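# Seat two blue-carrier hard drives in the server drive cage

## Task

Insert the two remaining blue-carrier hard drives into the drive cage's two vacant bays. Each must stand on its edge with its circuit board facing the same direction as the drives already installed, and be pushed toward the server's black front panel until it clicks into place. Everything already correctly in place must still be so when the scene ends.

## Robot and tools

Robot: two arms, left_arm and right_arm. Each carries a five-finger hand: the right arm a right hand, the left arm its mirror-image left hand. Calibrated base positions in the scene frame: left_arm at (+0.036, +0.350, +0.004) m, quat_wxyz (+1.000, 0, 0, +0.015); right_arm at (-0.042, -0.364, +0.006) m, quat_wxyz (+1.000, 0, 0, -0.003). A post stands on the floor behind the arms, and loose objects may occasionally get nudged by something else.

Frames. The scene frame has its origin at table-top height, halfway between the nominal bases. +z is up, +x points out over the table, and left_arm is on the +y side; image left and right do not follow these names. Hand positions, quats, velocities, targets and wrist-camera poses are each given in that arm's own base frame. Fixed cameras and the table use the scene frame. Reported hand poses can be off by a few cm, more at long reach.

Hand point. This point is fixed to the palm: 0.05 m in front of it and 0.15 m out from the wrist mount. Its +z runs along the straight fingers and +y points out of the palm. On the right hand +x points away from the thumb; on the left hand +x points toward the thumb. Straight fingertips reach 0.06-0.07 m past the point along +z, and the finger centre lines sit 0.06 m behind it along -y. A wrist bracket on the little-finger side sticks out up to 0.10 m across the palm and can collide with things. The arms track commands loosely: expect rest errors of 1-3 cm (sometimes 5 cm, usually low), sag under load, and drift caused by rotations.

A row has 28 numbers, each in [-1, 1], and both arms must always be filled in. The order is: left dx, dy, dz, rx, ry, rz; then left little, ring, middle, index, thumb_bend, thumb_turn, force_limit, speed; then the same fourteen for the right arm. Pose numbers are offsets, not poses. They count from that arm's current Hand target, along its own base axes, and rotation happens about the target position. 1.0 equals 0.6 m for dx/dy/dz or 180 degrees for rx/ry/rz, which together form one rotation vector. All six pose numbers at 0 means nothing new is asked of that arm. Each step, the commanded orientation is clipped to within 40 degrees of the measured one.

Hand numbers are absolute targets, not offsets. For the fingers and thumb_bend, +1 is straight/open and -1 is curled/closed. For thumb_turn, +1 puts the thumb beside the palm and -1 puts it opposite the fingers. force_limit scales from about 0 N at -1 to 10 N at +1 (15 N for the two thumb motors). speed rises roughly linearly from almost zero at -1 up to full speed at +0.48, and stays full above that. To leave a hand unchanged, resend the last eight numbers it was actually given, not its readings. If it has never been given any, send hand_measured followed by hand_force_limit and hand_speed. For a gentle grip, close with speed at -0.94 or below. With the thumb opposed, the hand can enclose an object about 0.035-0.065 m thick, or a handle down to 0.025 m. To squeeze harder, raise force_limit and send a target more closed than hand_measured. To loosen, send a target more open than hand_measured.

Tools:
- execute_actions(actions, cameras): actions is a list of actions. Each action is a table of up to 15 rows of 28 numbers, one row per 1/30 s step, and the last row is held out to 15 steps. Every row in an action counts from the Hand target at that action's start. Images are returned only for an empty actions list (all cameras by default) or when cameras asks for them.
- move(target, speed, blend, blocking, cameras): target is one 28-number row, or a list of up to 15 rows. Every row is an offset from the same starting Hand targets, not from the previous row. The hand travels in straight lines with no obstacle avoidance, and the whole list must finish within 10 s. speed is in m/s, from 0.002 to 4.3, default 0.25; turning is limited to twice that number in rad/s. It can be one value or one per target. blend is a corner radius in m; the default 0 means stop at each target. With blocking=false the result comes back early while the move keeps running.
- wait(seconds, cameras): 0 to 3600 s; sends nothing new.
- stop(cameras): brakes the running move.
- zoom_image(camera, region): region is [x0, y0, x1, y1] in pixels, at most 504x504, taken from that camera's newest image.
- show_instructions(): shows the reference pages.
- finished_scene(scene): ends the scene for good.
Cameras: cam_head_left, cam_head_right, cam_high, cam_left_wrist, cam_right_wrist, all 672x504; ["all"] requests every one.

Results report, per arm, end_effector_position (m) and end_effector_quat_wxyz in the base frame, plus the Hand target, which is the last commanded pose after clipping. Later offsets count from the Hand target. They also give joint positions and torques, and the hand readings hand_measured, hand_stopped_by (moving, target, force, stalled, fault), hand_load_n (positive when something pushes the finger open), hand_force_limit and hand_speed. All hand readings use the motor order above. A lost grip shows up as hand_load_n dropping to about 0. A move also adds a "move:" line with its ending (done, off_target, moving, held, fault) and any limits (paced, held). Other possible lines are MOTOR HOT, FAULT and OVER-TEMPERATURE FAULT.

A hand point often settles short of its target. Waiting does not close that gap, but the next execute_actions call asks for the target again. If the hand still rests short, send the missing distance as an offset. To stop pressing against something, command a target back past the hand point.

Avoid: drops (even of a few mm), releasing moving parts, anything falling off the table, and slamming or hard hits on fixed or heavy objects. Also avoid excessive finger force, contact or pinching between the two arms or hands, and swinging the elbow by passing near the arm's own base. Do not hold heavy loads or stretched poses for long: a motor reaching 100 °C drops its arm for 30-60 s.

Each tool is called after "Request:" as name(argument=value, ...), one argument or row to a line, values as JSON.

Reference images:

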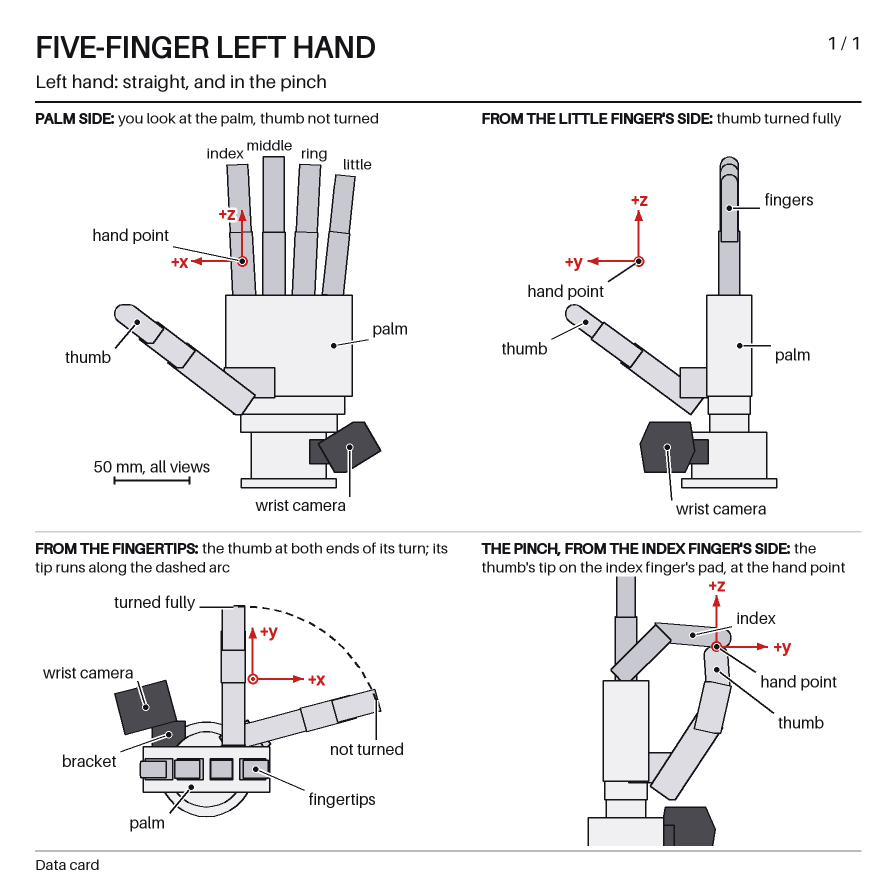

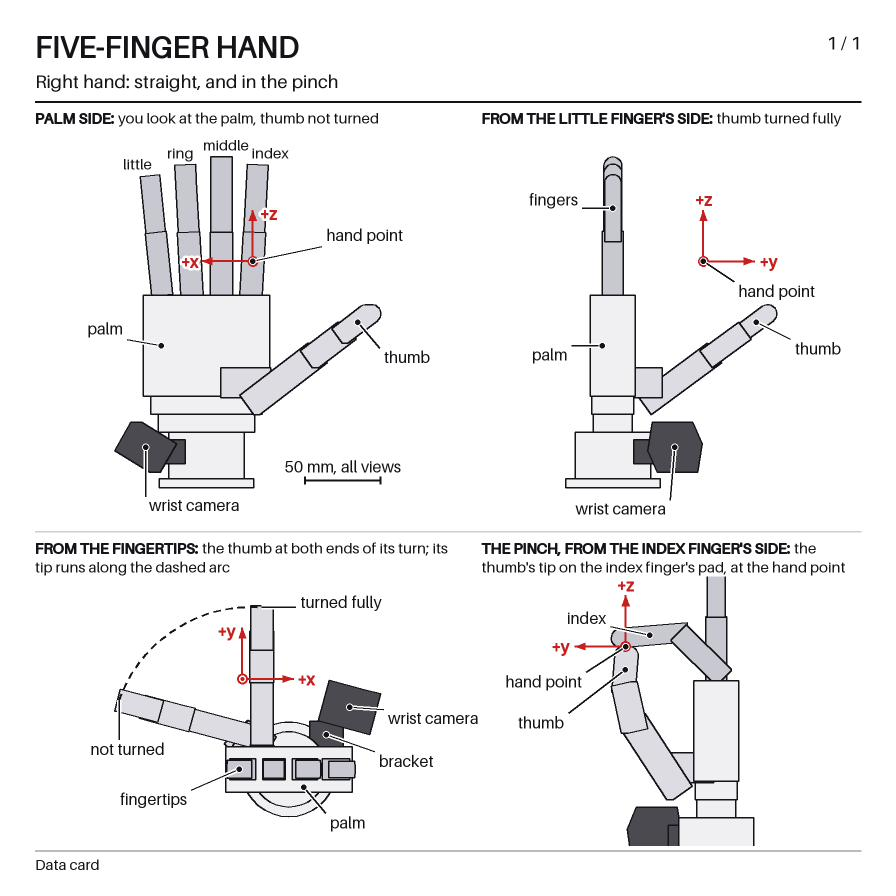

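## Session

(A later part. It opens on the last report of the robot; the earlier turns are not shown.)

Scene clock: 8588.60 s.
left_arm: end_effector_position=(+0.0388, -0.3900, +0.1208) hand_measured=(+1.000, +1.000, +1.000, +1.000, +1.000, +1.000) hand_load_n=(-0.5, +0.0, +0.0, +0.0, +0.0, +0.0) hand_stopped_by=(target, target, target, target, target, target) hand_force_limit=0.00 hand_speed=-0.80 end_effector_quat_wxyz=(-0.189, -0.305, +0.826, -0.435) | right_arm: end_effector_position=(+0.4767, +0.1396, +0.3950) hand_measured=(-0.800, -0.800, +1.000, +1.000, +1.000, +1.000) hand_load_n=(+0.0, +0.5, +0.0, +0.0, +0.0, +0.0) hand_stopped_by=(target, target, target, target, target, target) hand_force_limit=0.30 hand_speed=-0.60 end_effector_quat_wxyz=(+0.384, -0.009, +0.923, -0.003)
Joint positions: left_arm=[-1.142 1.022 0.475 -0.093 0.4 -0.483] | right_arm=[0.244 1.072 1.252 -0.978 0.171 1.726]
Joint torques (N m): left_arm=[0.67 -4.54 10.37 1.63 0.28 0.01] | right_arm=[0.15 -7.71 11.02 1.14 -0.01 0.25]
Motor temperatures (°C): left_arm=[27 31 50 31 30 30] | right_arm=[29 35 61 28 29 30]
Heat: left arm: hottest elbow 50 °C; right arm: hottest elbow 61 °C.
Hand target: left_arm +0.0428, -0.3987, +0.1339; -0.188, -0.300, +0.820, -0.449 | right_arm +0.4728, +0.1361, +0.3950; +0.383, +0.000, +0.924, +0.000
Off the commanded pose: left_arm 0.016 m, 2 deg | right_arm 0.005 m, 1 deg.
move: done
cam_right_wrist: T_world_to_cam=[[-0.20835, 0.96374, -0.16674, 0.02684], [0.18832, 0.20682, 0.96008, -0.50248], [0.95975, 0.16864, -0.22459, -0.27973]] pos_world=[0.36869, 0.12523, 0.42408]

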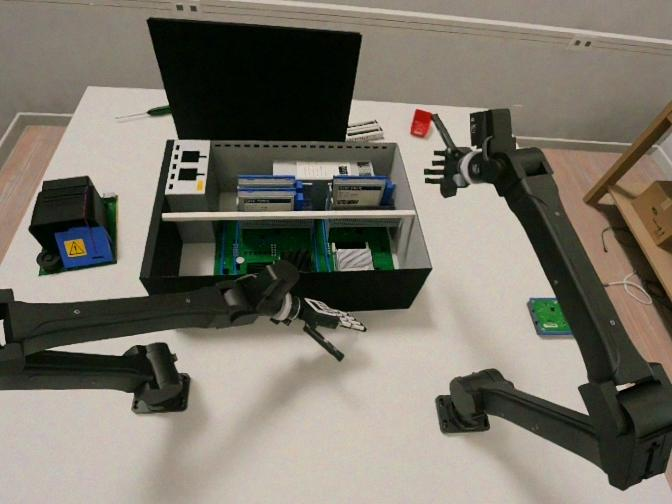

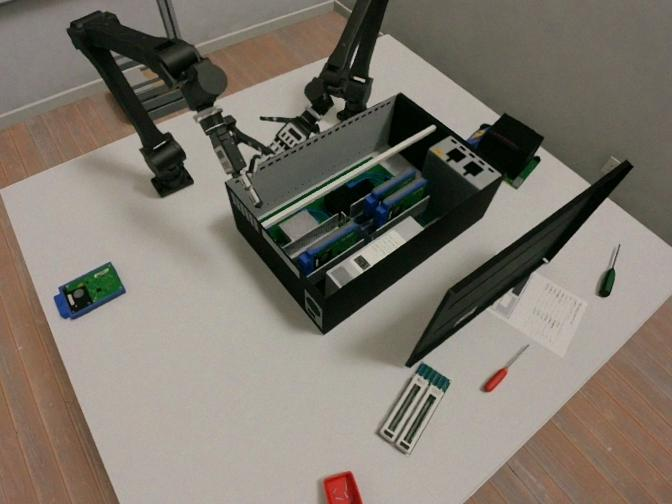

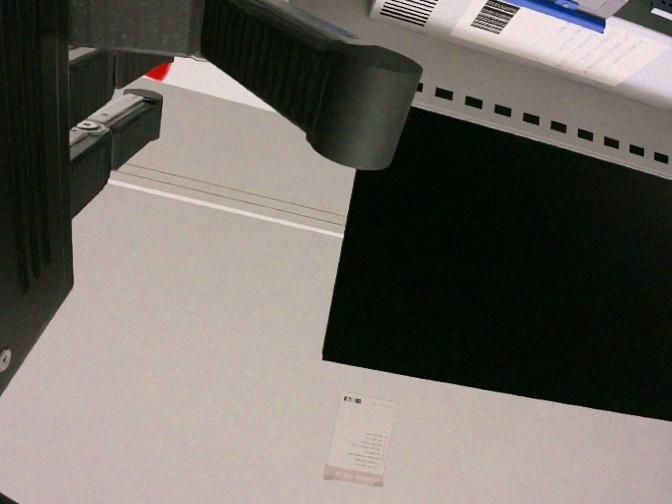

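Request:
move(
  target=[0,0,0,0,0,0,1,1,1,1,1,1,0,-0.8,0.2087,0.0698,-0.0917,-0.0046,0.2502,0.011,-0.8,-0.8,1,1,1,1,0.3,-0.6],
  speed=0.2,
  cameras=["cam_head_left","cam_high","cam_head_right"],
)

Scene clock: 8605.90 s.
left_arm: end_effector_position=(+0.0388, -0.3900, +0.1208) hand_measured=(+1.000, +1.000, +1.000, +1.000, +1.000, +1.000) hand_load_n=(+0.0, +0.0, +0.0, +0.0, +0.0, +0.0) hand_stopped_by=(target, target, target, target, target, target) hand_force_limit=0.00 hand_speed=-0.80 end_effector_quat_wxyz=(-0.189, -0.305, +0.826, -0.435) | right_arm: end_effector_position=(+0.5867, +0.1800, +0.3203) hand_measured=(-0.800, -0.800, +1.000, +1.000, +1.000, +1.000) hand_load_n=(+0.0, +0.0, +0.0, +0.0, +0.0, +0.0) hand_stopped_by=(target, target, target, target, target, target) hand_force_limit=0.30 hand_speed=-0.60 end_effector_quat_wxyz=(+0.059, -0.019, +0.998, +0.018)
Joint positions: left_arm=[-1.142 1.022 0.475 -0.093 0.4 -0.483] | right_arm=[0.206 1.784 2.034 -1.698 -0.013 1.739]
Joint torques (N m): left_arm=[0.73 -4.48 10.37 1.62 0.28 0.01] | right_arm=[0.67 -16.03 16.1 -0.09 -0.13 0.1]
Motor temperatures (°C): left_arm=[27 31 50 31 30 30] | right_arm=[29 35 61 28 29 30]
Heat: left arm: hottest elbow 50 °C; right arm: hottest elbow 61 °C.
Hand target: left_arm +0.0428, -0.3987, +0.1339; -0.188, -0.300, +0.820, -0.449 | right_arm +0.5979, +0.1782, +0.3401; +0.000, -0.018, +1.000, +0.000
Off the commanded pose: left_arm 0.016 m, 2 deg | right_arm 0.023 m, 7 deg.
joint sent to its limit (right arm) — joint 4 (wrist pitch), lower limit. The joint targets are off in orientation, not in position.
move: off_target (right_arm)
Images, in order (width x height): cam_head_left 672x504, cam_head_right 672x504, cam_high 672x504.

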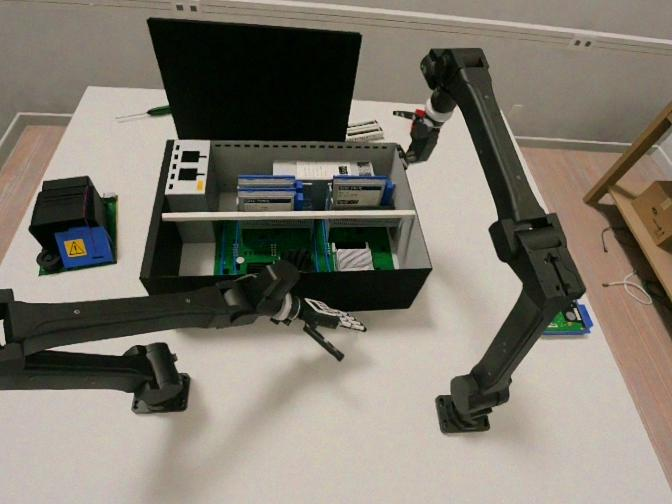

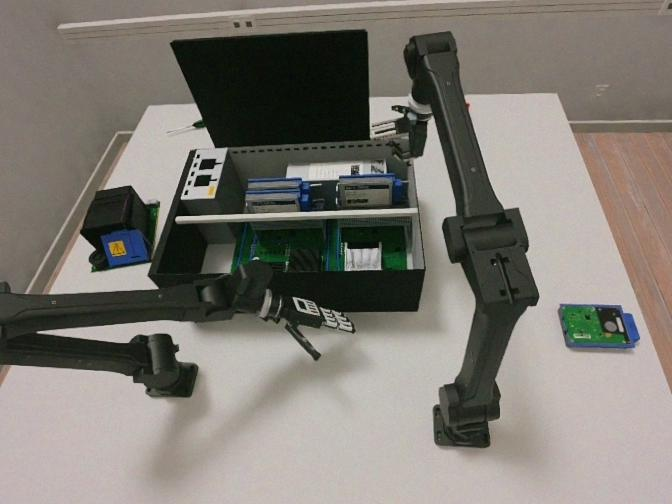

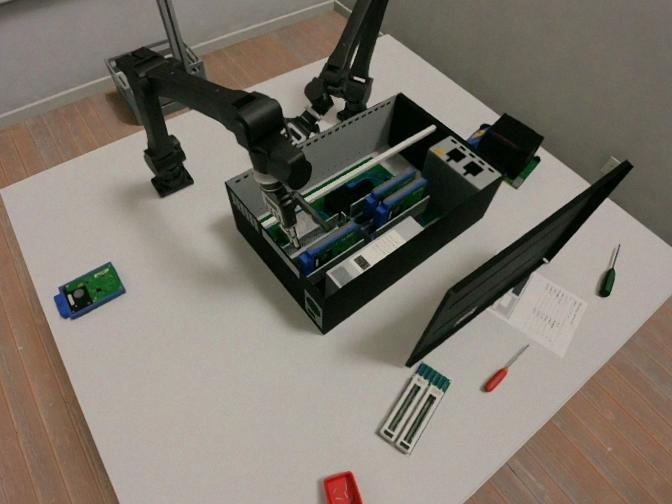

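Request:
move(
  target=[0,0,0,0,0,0,1,1,1,1,1,1,0,-0.8,0,-0.01,-0.12,0,0,0,-0.8,-0.8,1,1,1,1,0.3,-0.6],
  speed=0.08,
  cameras=["cam_head_left","cam_high","cam_head_right"],
)

Request:
zoom_image(
  camera="cam_high",
  region=[250, 180, 390, 290],
)

Request:
zoom_image(
  camera="cam_head_left",
  region=[330, 120, 440, 230],
)

Request:
zoom_image(
  camera="cam_head_right",
  region=[330, 120, 440, 230],
)

Scene clock: 8621.77 s.
left_arm: end_effector_position=(+0.0388, -0.3900, +0.1208) hand_measured=(+1.000, +1.000, +1.000, +1.000, +1.000, +1.000) hand_load_n=(+0.0, +0.0, +0.0, +0.0, +0.0, +0.0) hand_stopped_by=(target, target, target, target, target, target) hand_force_limit=0.00 hand_speed=-0.80 end_effector_quat_wxyz=(-0.189, -0.305, +0.826, -0.435) | right_arm: end_effector_position=(+0.5988, +0.1780, +0.2794) hand_measured=(-0.800, -0.800, +1.000, +1.000, +1.000, +1.000) hand_load_n=(+0.0, +0.0, +0.0, +0.0, +0.0, +0.0) hand_stopped_by=(target, target, target, target, target, target) hand_force_limit=0.30 hand_speed=-0.60 end_effector_quat_wxyz=(+0.026, -0.016, +1.000, +0.008)
Joint positions: left_arm=[-1.142 1.022 0.475 -0.093 0.4 -0.483] | right_arm=[0.201 1.851 2.034 -1.7 -0.006 1.739]
Joint torques (N m): left_arm=[0.73 -4.48 10.39 1.62 0.28 0.01] | right_arm=[0.56 -16.79 10.24 0.05 0.13 -0.06]
Motor temperatures (°C): left_arm=[27 31 50 31 30 30] | right_arm=[29 35 63 27 29 30]
Heat: left arm: hottest elbow 50 °C; right arm: hottest elbow 63 °C.
Hand target: left_arm +0.0428, -0.3987, +0.1339; -0.188, -0.300, +0.820, -0.449 | right_arm +0.5979, +0.1722, +0.2681; +0.000, -0.018, +1.000, +0.000
Off the commanded pose: left_arm 0.016 m, 2 deg | right_arm 0.013 m, 3 deg.
joint sent to its limit (right arm) — joint 4 (wrist pitch), lower limit. The joint targets still meet the commanded pose.
move: off_target (right_arm)
Images, in order (width x height): cam_head_left 672x504, cam_head_right 672x504, cam_high 672x504.

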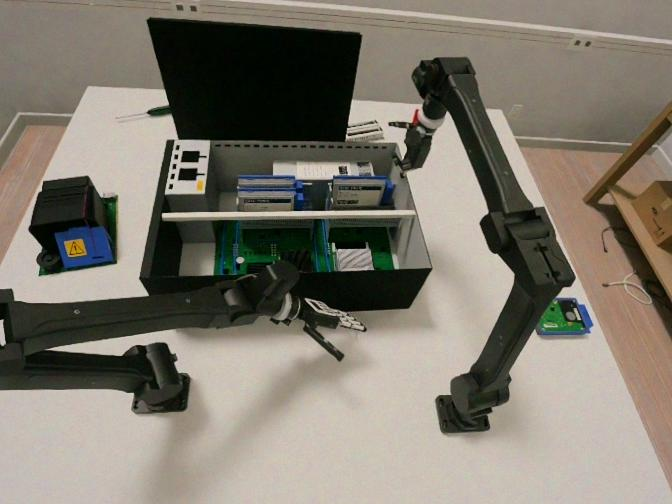

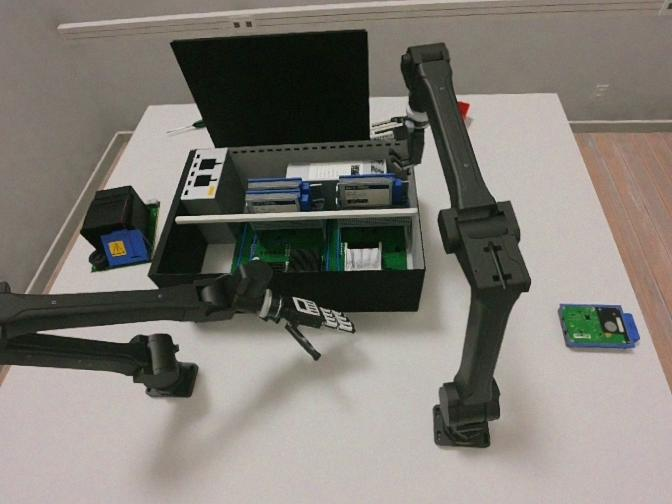

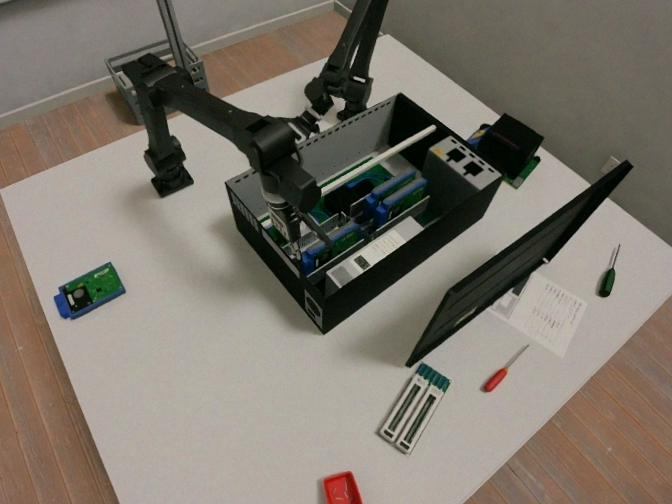

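Scaled by 3.600 from the camera's image (finer frame: 960x720).

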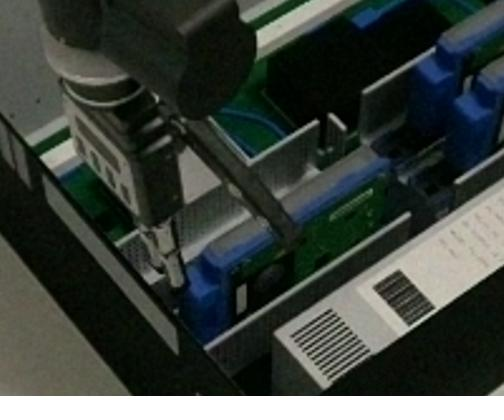

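Scaled by 4.582 from the camera's image (finer frame: 960x720).

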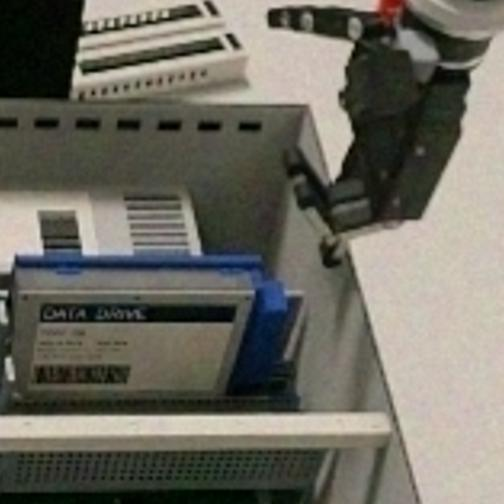

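Scaled by 4.582 from the camera's image (finer frame: 960x720).

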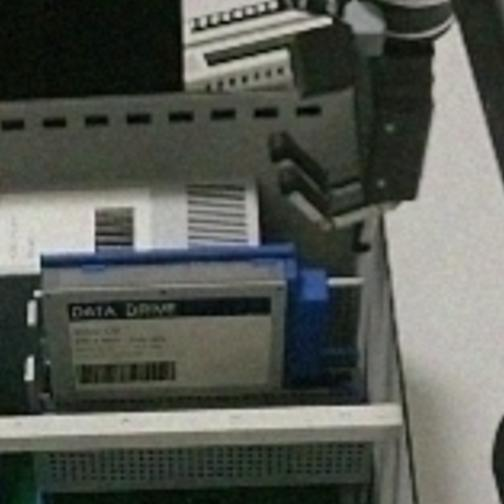

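Request:
move(
  target=[0,0,0,0,0,0,1,1,1,1,1,1,0,-0.8,0,0,-0.1,0,0,0,-0.8,-0.8,1,1,1,1,0.3,-0.6],
  speed=0.06,
  cameras=["cam_head_left","cam_high","cam_head_right"],
)

Request:
zoom_image(
  camera="cam_high",
  region=[260, 200, 360, 290],
)

Request:
zoom_image(
  camera="cam_head_left",
  region=[350, 140, 430, 220],
)

Request:
zoom_image(
  camera="cam_head_right",
  region=[360, 140, 440, 220],
)

Scene clock: 8656.07 s.
left_arm: end_effector_position=(+0.0388, -0.3900, +0.1208) hand_measured=(+1.000, +1.000, +1.000, +1.000, +1.000, +1.000) hand_load_n=(+0.0, +0.0, +0.0, +0.0, +0.0, +0.0) hand_stopped_by=(target, target, target, target, target, target) hand_force_limit=0.00 hand_speed=-0.80 end_effector_quat_wxyz=(-0.189, -0.305, +0.826, -0.435) | right_arm: end_effector_position=(+0.5956, +0.1765, +0.2193) hand_measured=(-0.800, -0.800, +1.000, +1.000, +1.000, +1.000) hand_load_n=(+0.0, +0.0, +0.0, +0.0, +0.0, +0.0) hand_stopped_by=(target, target, target, target, target, target) hand_force_limit=0.30 hand_speed=-0.60 end_effector_quat_wxyz=(+0.006, -0.016, +1.000, +0.003)
Joint positions: left_arm=[-1.142 1.022 0.475 -0.093 0.4 -0.483] | right_arm=[0.201 1.856 1.887 -1.59 -0.003 1.739]
Joint torques (N m): left_arm=[0.79 -4.48 10.39 1.63 0.28 0.01] | right_arm=[0.97 -16.62 9.74 0.39 0.09 -0.07]
Motor temperatures (°C): left_arm=[27 31 50 31 30 30] | right_arm=[29 37 60 27 29 30]
Heat: left arm: hottest elbow 50 °C; right arm: hottest elbow 60 °C.
Hand target: left_arm +0.0428, -0.3987, +0.1339; -0.188, -0.300, +0.820, -0.449 | right_arm +0.5980, +0.1722, +0.2081; +0.000, -0.018, +1.000, +0.000
Off the commanded pose: left_arm 0.016 m, 2 deg | right_arm 0.012 m, 1 deg.
move: off_target (right_arm)
Images, in order (width x height): cam_head_left 672x504, cam_head_right 672x504, cam_high 672x504.

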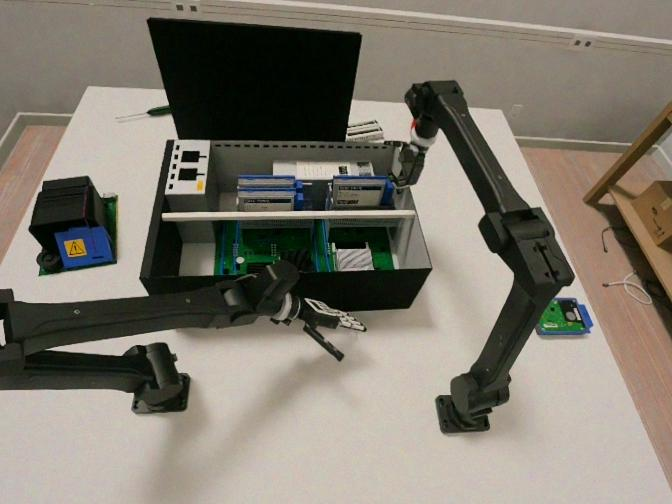

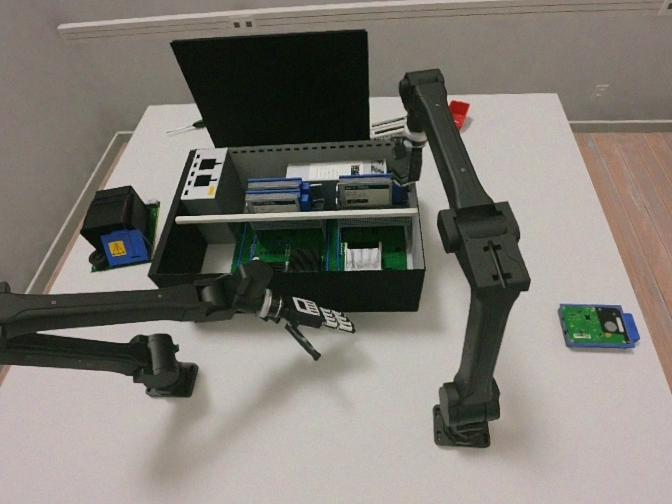

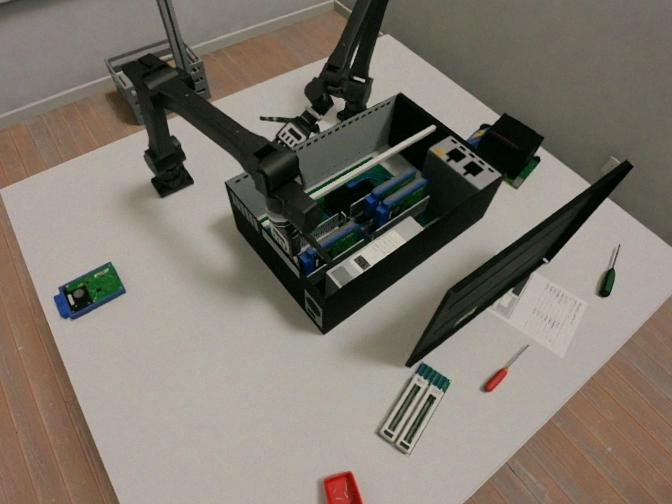

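Scaled by 5.040 from the camera's image (finer frame: 960x720).

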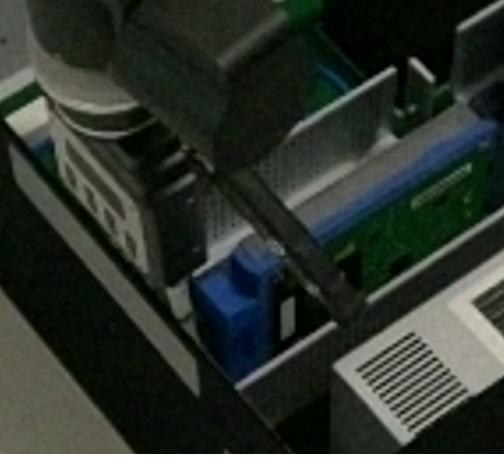

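Scaled by 6.300 from the camera's image (finer frame: 960x720).

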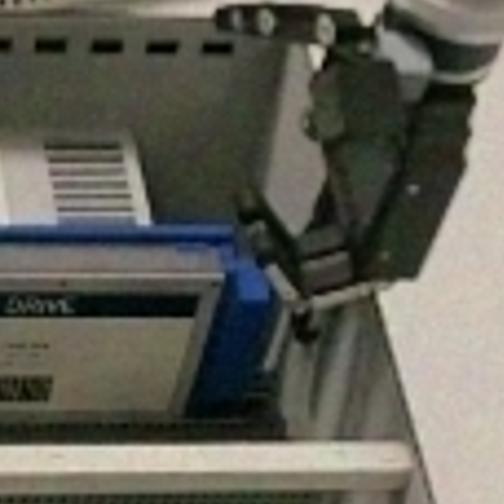

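Scaled by 6.300 from the camera's image (finer frame: 960x720).

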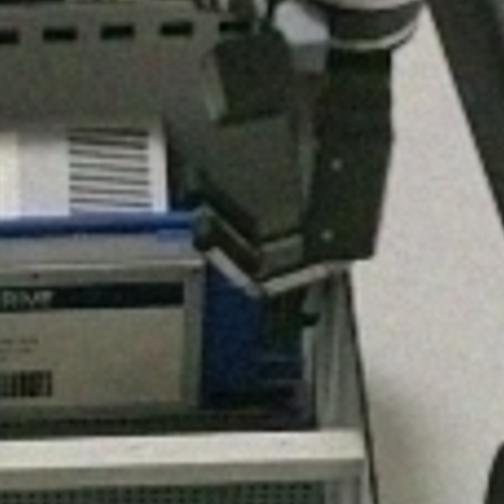

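Request:
move(
  target=[0,0,0,0,0,0,1,1,1,1,1,1,0,-0.8,0.004,0,-0.055,0,0,0,-0.8,-0.8,1,1,1,1,0.3,-0.6],
  speed=0.05,
  cameras=["cam_head_left","cam_high","cam_head_right"],
)

Request:
zoom_image(
  camera="cam_high",
  region=[260, 200, 360, 290],
)

Request:
zoom_image(
  camera="cam_head_left",
  region=[350, 140, 430, 220],
)

Request:
zoom_image(
  camera="cam_head_right",
  region=[360, 140, 440, 220],
)

Scene clock: 8674.13 s.
left_arm: end_effector_position=(+0.0388, -0.3900, +0.1208) hand_measured=(+1.000, +1.000, +1.000, +1.000, +1.000, +1.000) hand_load_n=(+0.0, +0.0, -0.5, +0.0, +0.0, -0.5) hand_stopped_by=(target, target, target, target, target, target) hand_force_limit=0.00 hand_speed=-0.80 end_effector_quat_wxyz=(-0.189, -0.305, +0.826, -0.435) | right_arm: end_effector_position=(+0.5983, +0.1770, +0.1873) hand_measured=(-0.800, -0.800, +1.000, +1.000, +1.000, +1.000) hand_load_n=(+0.0, +0.5, +0.0, +0.0, +0.0, +0.0) hand_stopped_by=(target, target, target, target, target, target) hand_force_limit=0.30 hand_speed=-0.60 end_effector_quat_wxyz=(+0.006, -0.017, +1.000, +0.003)
Joint positions: left_arm=[-1.142 1.022 0.475 -0.093 0.4 -0.483] | right_arm=[0.201 1.864 1.815 -1.51 -0.003 1.738]
Joint torques (N m): left_arm=[0.62 -4.42 10.39 1.63 0.28 0.01] | right_arm=[-0.21 -16.73 10.02 0.81 0.07 -0.02]
Motor temperatures (°C): left_arm=[27 31 50 31 30 30] | right_arm=[29 37 59 27 29 30]
Heat: left arm: hottest elbow 50 °C; right arm: hottest elbow 59 °C.
Hand target: left_arm +0.0428, -0.3987, +0.1339; -0.188, -0.300, +0.820, -0.449 | right_arm +0.6003, +0.1722, +0.1749; +0.000, -0.018, +1.000, +0.000
Off the commanded pose: left_arm 0.016 m, 2 deg | right_arm 0.013 m, 1 deg.
move: off_target (right_arm)
Images, in order (width x height): cam_head_left 672x504, cam_head_right 672x504, cam_high 672x504.

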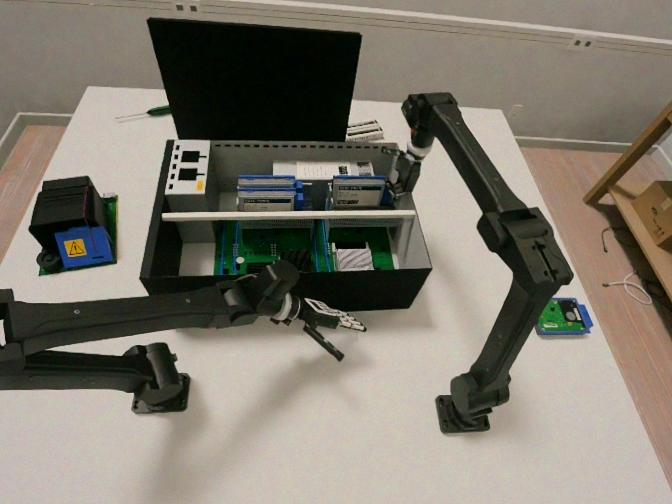

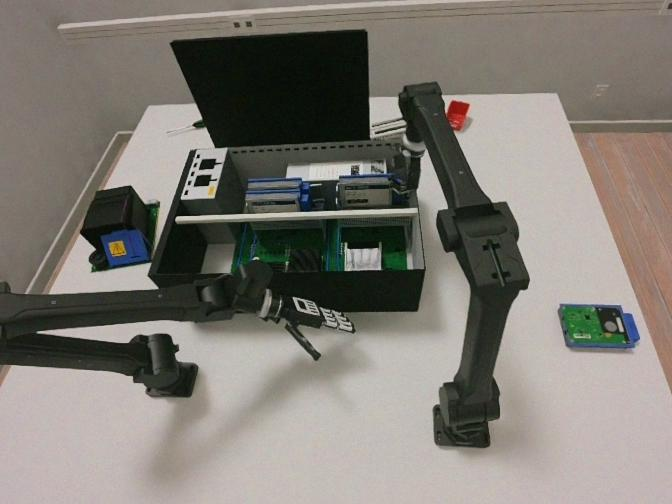

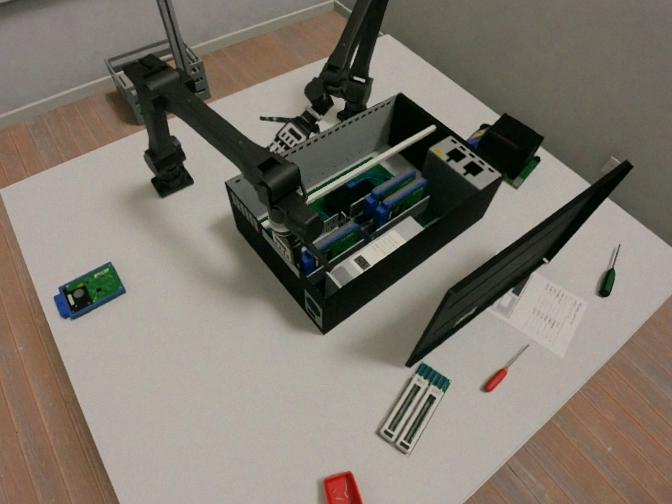

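Scaled by 5.040 from the camera's image (finer frame: 960x720).

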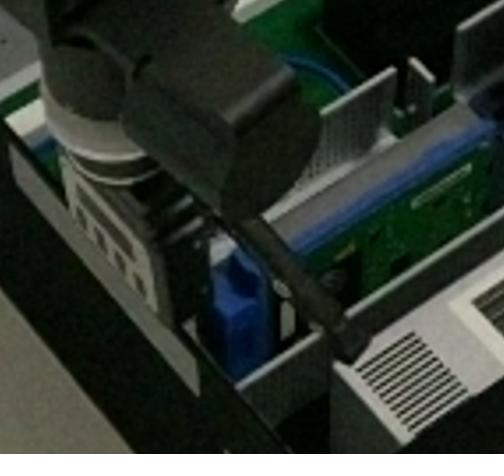

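Scaled by 6.300 from the camera's image (finer frame: 960x720).

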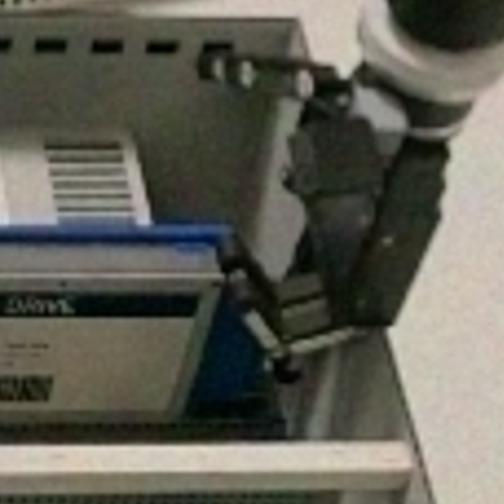

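Scaled by 6.300 from the camera's image (finer frame: 960x720).

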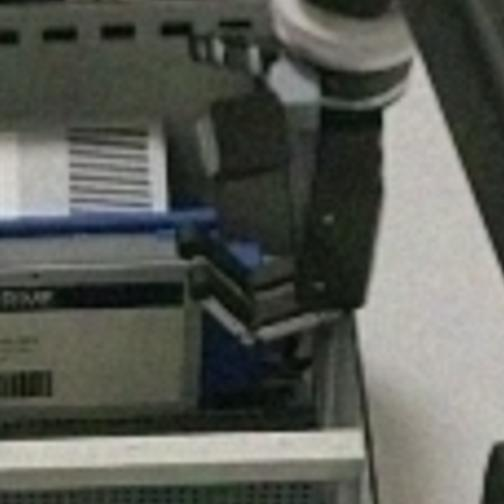

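Request:
move(
  target=[0,0,0,0,0,0,1,1,1,1,1,1,0,-0.8,0,0.03,0,0,0,0,-0.8,-0.8,1,1,1,1,0.3,-0.6],
  speed=0.03,
  cameras=["cam_head_left","cam_high","cam_head_right"],
)

Request:
zoom_image(
  camera="cam_high",
  region=[260, 200, 360, 290],
)

Request:
zoom_image(
  camera="cam_head_left",
  region=[350, 140, 430, 220],
)

Scene clock: 8692.50 s.
left_arm: end_effector_position=(+0.0388, -0.3900, +0.1208) hand_measured=(+1.000, +1.000, +1.000, +1.000, +1.000, +1.000) hand_load_n=(+0.0, +0.0, +0.0, +0.0, +0.0, +0.0) hand_stopped_by=(target, target, target, target, target, target) hand_force_limit=0.00 hand_speed=-0.80 end_effector_quat_wxyz=(-0.189, -0.305, +0.826, -0.435) | right_arm: end_effector_position=(+0.5966, +0.1830, +0.1872) hand_measured=(-0.800, -0.800, +1.000, +1.000, +1.000, +1.000) hand_load_n=(+0.0, +0.0, +0.0, +0.0, +0.0, +0.0) hand_stopped_by=(target, target, target, target, target, target) hand_force_limit=0.30 hand_speed=-0.60 end_effector_quat_wxyz=(+0.006, -0.021, +1.000, +0.002)
Joint positions: left_arm=[-1.142 1.022 0.475 -0.093 0.4 -0.483] | right_arm=[0.211 1.864 1.815 -1.51 -0.001 1.739]
Joint torques (N m): left_arm=[0.67 -4.48 10.37 1.63 0.28 0.01] | right_arm=[2.2 -15.03 11.3 0.39 -0.01 0.21]
Motor temperatures (°C): left_arm=[27 31 50 31 30 30] | right_arm=[29 36 59 27 29 30]
Heat: left arm: hottest elbow 50 °C; right arm: hottest elbow 59 °C.
Hand target: left_arm +0.0428, -0.3987, +0.1339; -0.188, -0.300, +0.820, -0.449 | right_arm +0.6003, +0.1901, +0.1750; +0.000, -0.018, +1.000, +0.000
Off the commanded pose: left_arm 0.016 m, 2 deg | right_arm 0.015 m, 1 deg.
move: off_target (right_arm)
Images, in order (width x height): cam_head_left 672x504, cam_head_right 672x504, cam_high 672x504.

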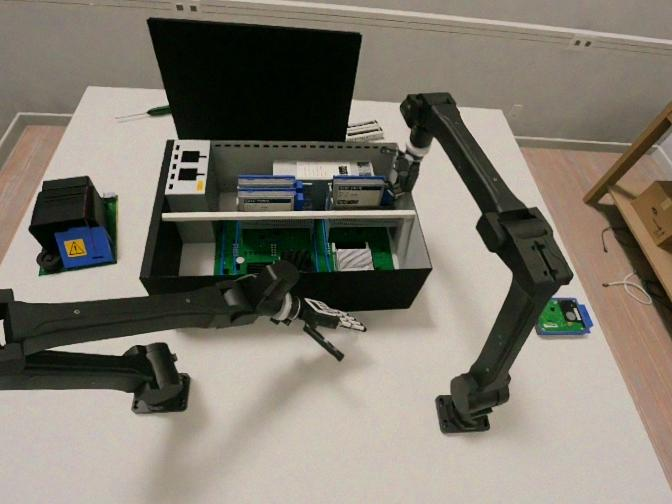

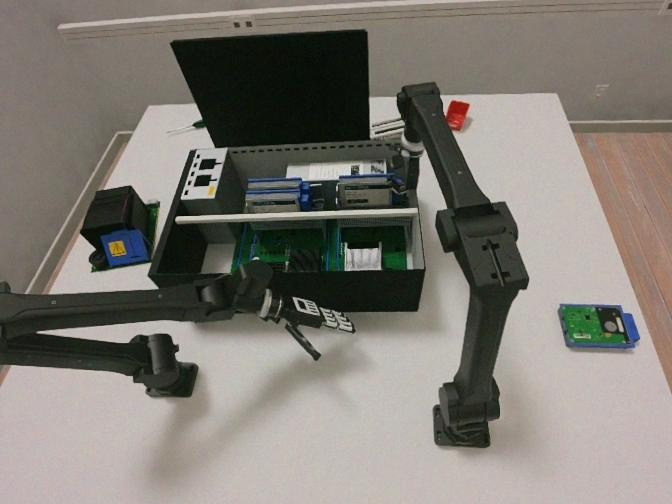

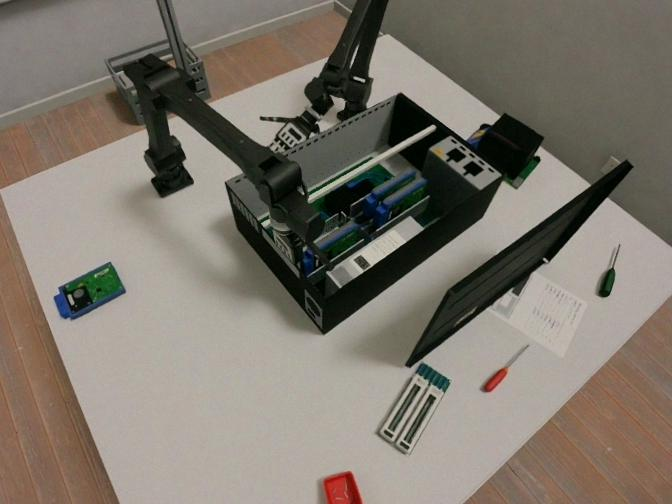

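Scaled by 5.040 from the camera's image (finer frame: 960x720).

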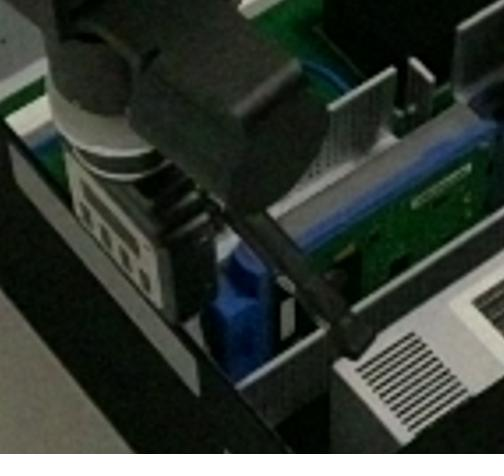

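Scaled by 6.300 from the camera's image (finer frame: 960x720).

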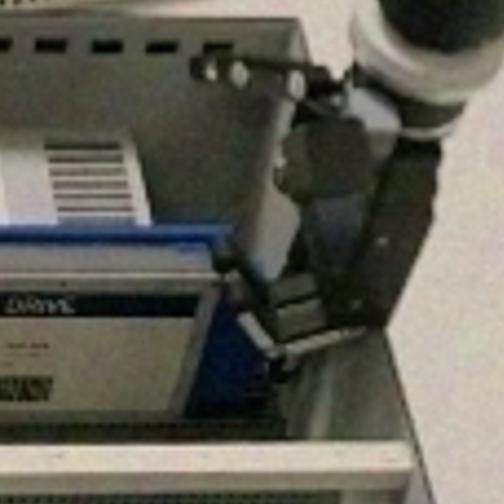

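Request:
move(
  target=[0,0,0,0,0,0,1,1,1,1,1,1,0,-0.8,0,0.025,0,0,0,0,-0.8,-0.8,1,1,1,1,0.3,-0.6],
  speed=0.03,
  cameras=["cam_head_left","cam_high","cam_head_right"],
)

Request:
zoom_image(
  camera="cam_high",
  region=[260, 200, 360, 290],
)

Request:
zoom_image(
  camera="cam_head_left",
  region=[320, 160, 400, 220],
)

Scene clock: 8709.70 s.
left_arm: end_effector_position=(+0.0388, -0.3900, +0.1208) hand_measured=(+1.000, +1.000, +1.000, +1.000, +1.000, +1.000) hand_load_n=(+0.0, +0.0, +0.0, +0.0, +0.0, +0.0) hand_stopped_by=(target, target, target, target, target, target) hand_force_limit=0.00 hand_speed=-0.80 end_effector_quat_wxyz=(-0.189, -0.305, +0.826, -0.435) | right_arm: end_effector_position=(+0.5951, +0.1947, +0.1768) hand_measured=(-0.800, -0.800, +1.000, +1.000, +1.000, +1.000) hand_load_n=(+0.0, +0.0, +0.0, +0.0, +0.0, +0.0) hand_stopped_by=(target, target, target, target, target, target) hand_force_limit=0.30 hand_speed=-0.60 end_effector_quat_wxyz=(-0.001, -0.018, +1.000, -0.003)
Joint positions: left_arm=[-1.142 1.022 0.475 -0.093 0.4 -0.483] | right_arm=[0.234 1.881 1.815 -1.51 0.006 1.768]
Joint torques (N m): left_arm=[0.67 -4.48 10.39 1.63 0.28 0.01] | right_arm=[1.85 -16.44 12.67 0.17 -0.22 0.19]
Motor temperatures (°C): left_arm=[27 31 50 31 30 30] | right_arm=[29 36 59 27 29 30]
Heat: left arm: hottest elbow 50 °C; right arm: hottest elbow 59 °C.
Hand target: left_arm +0.0428, -0.3987, +0.1339; -0.188, -0.300, +0.820, -0.449 | right_arm +0.6003, +0.2051, +0.1750; +0.000, -0.018, +1.000, +0.000
Off the commanded pose: left_arm 0.016 m, 2 deg | right_arm 0.012 m, 0 deg.
move: off_target (right_arm)
Images, in order (width x height): cam_head_left 672x504, cam_head_right 672x504, cam_high 672x504.

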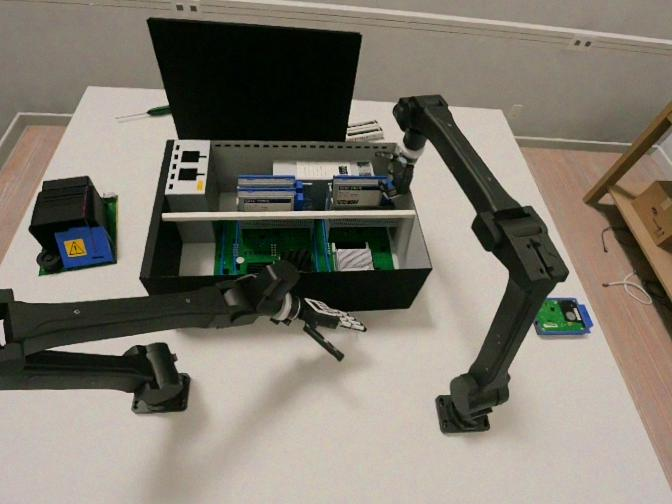

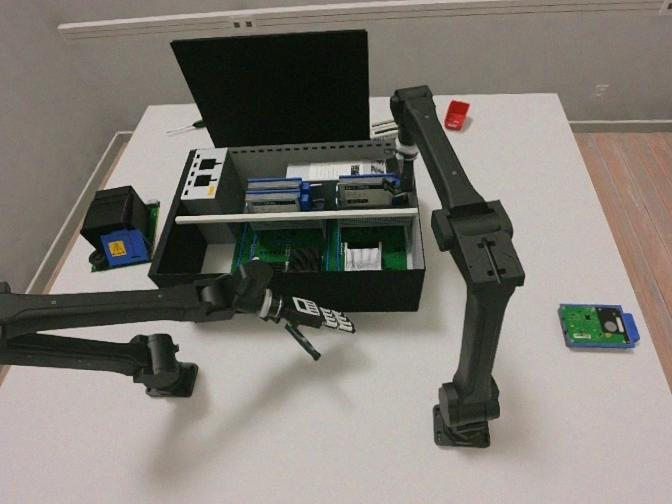

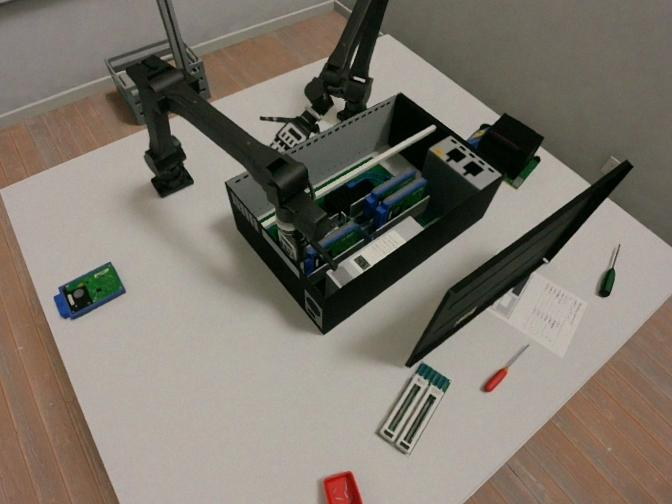

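Scaled by 5.040 from the camera's image (finer frame: 960x720).

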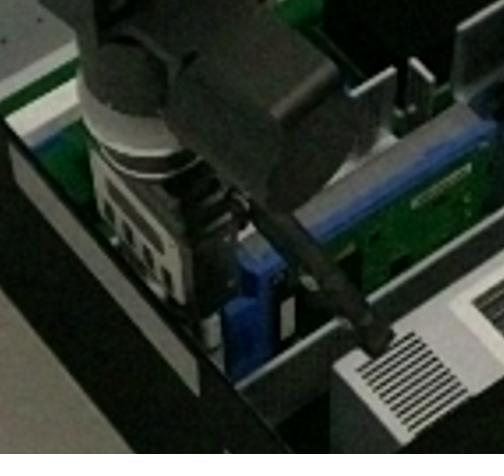

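Scaled by 6.300 from the camera's image (finer frame: 960x720).

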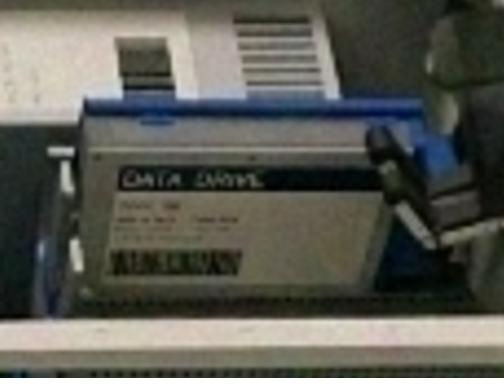

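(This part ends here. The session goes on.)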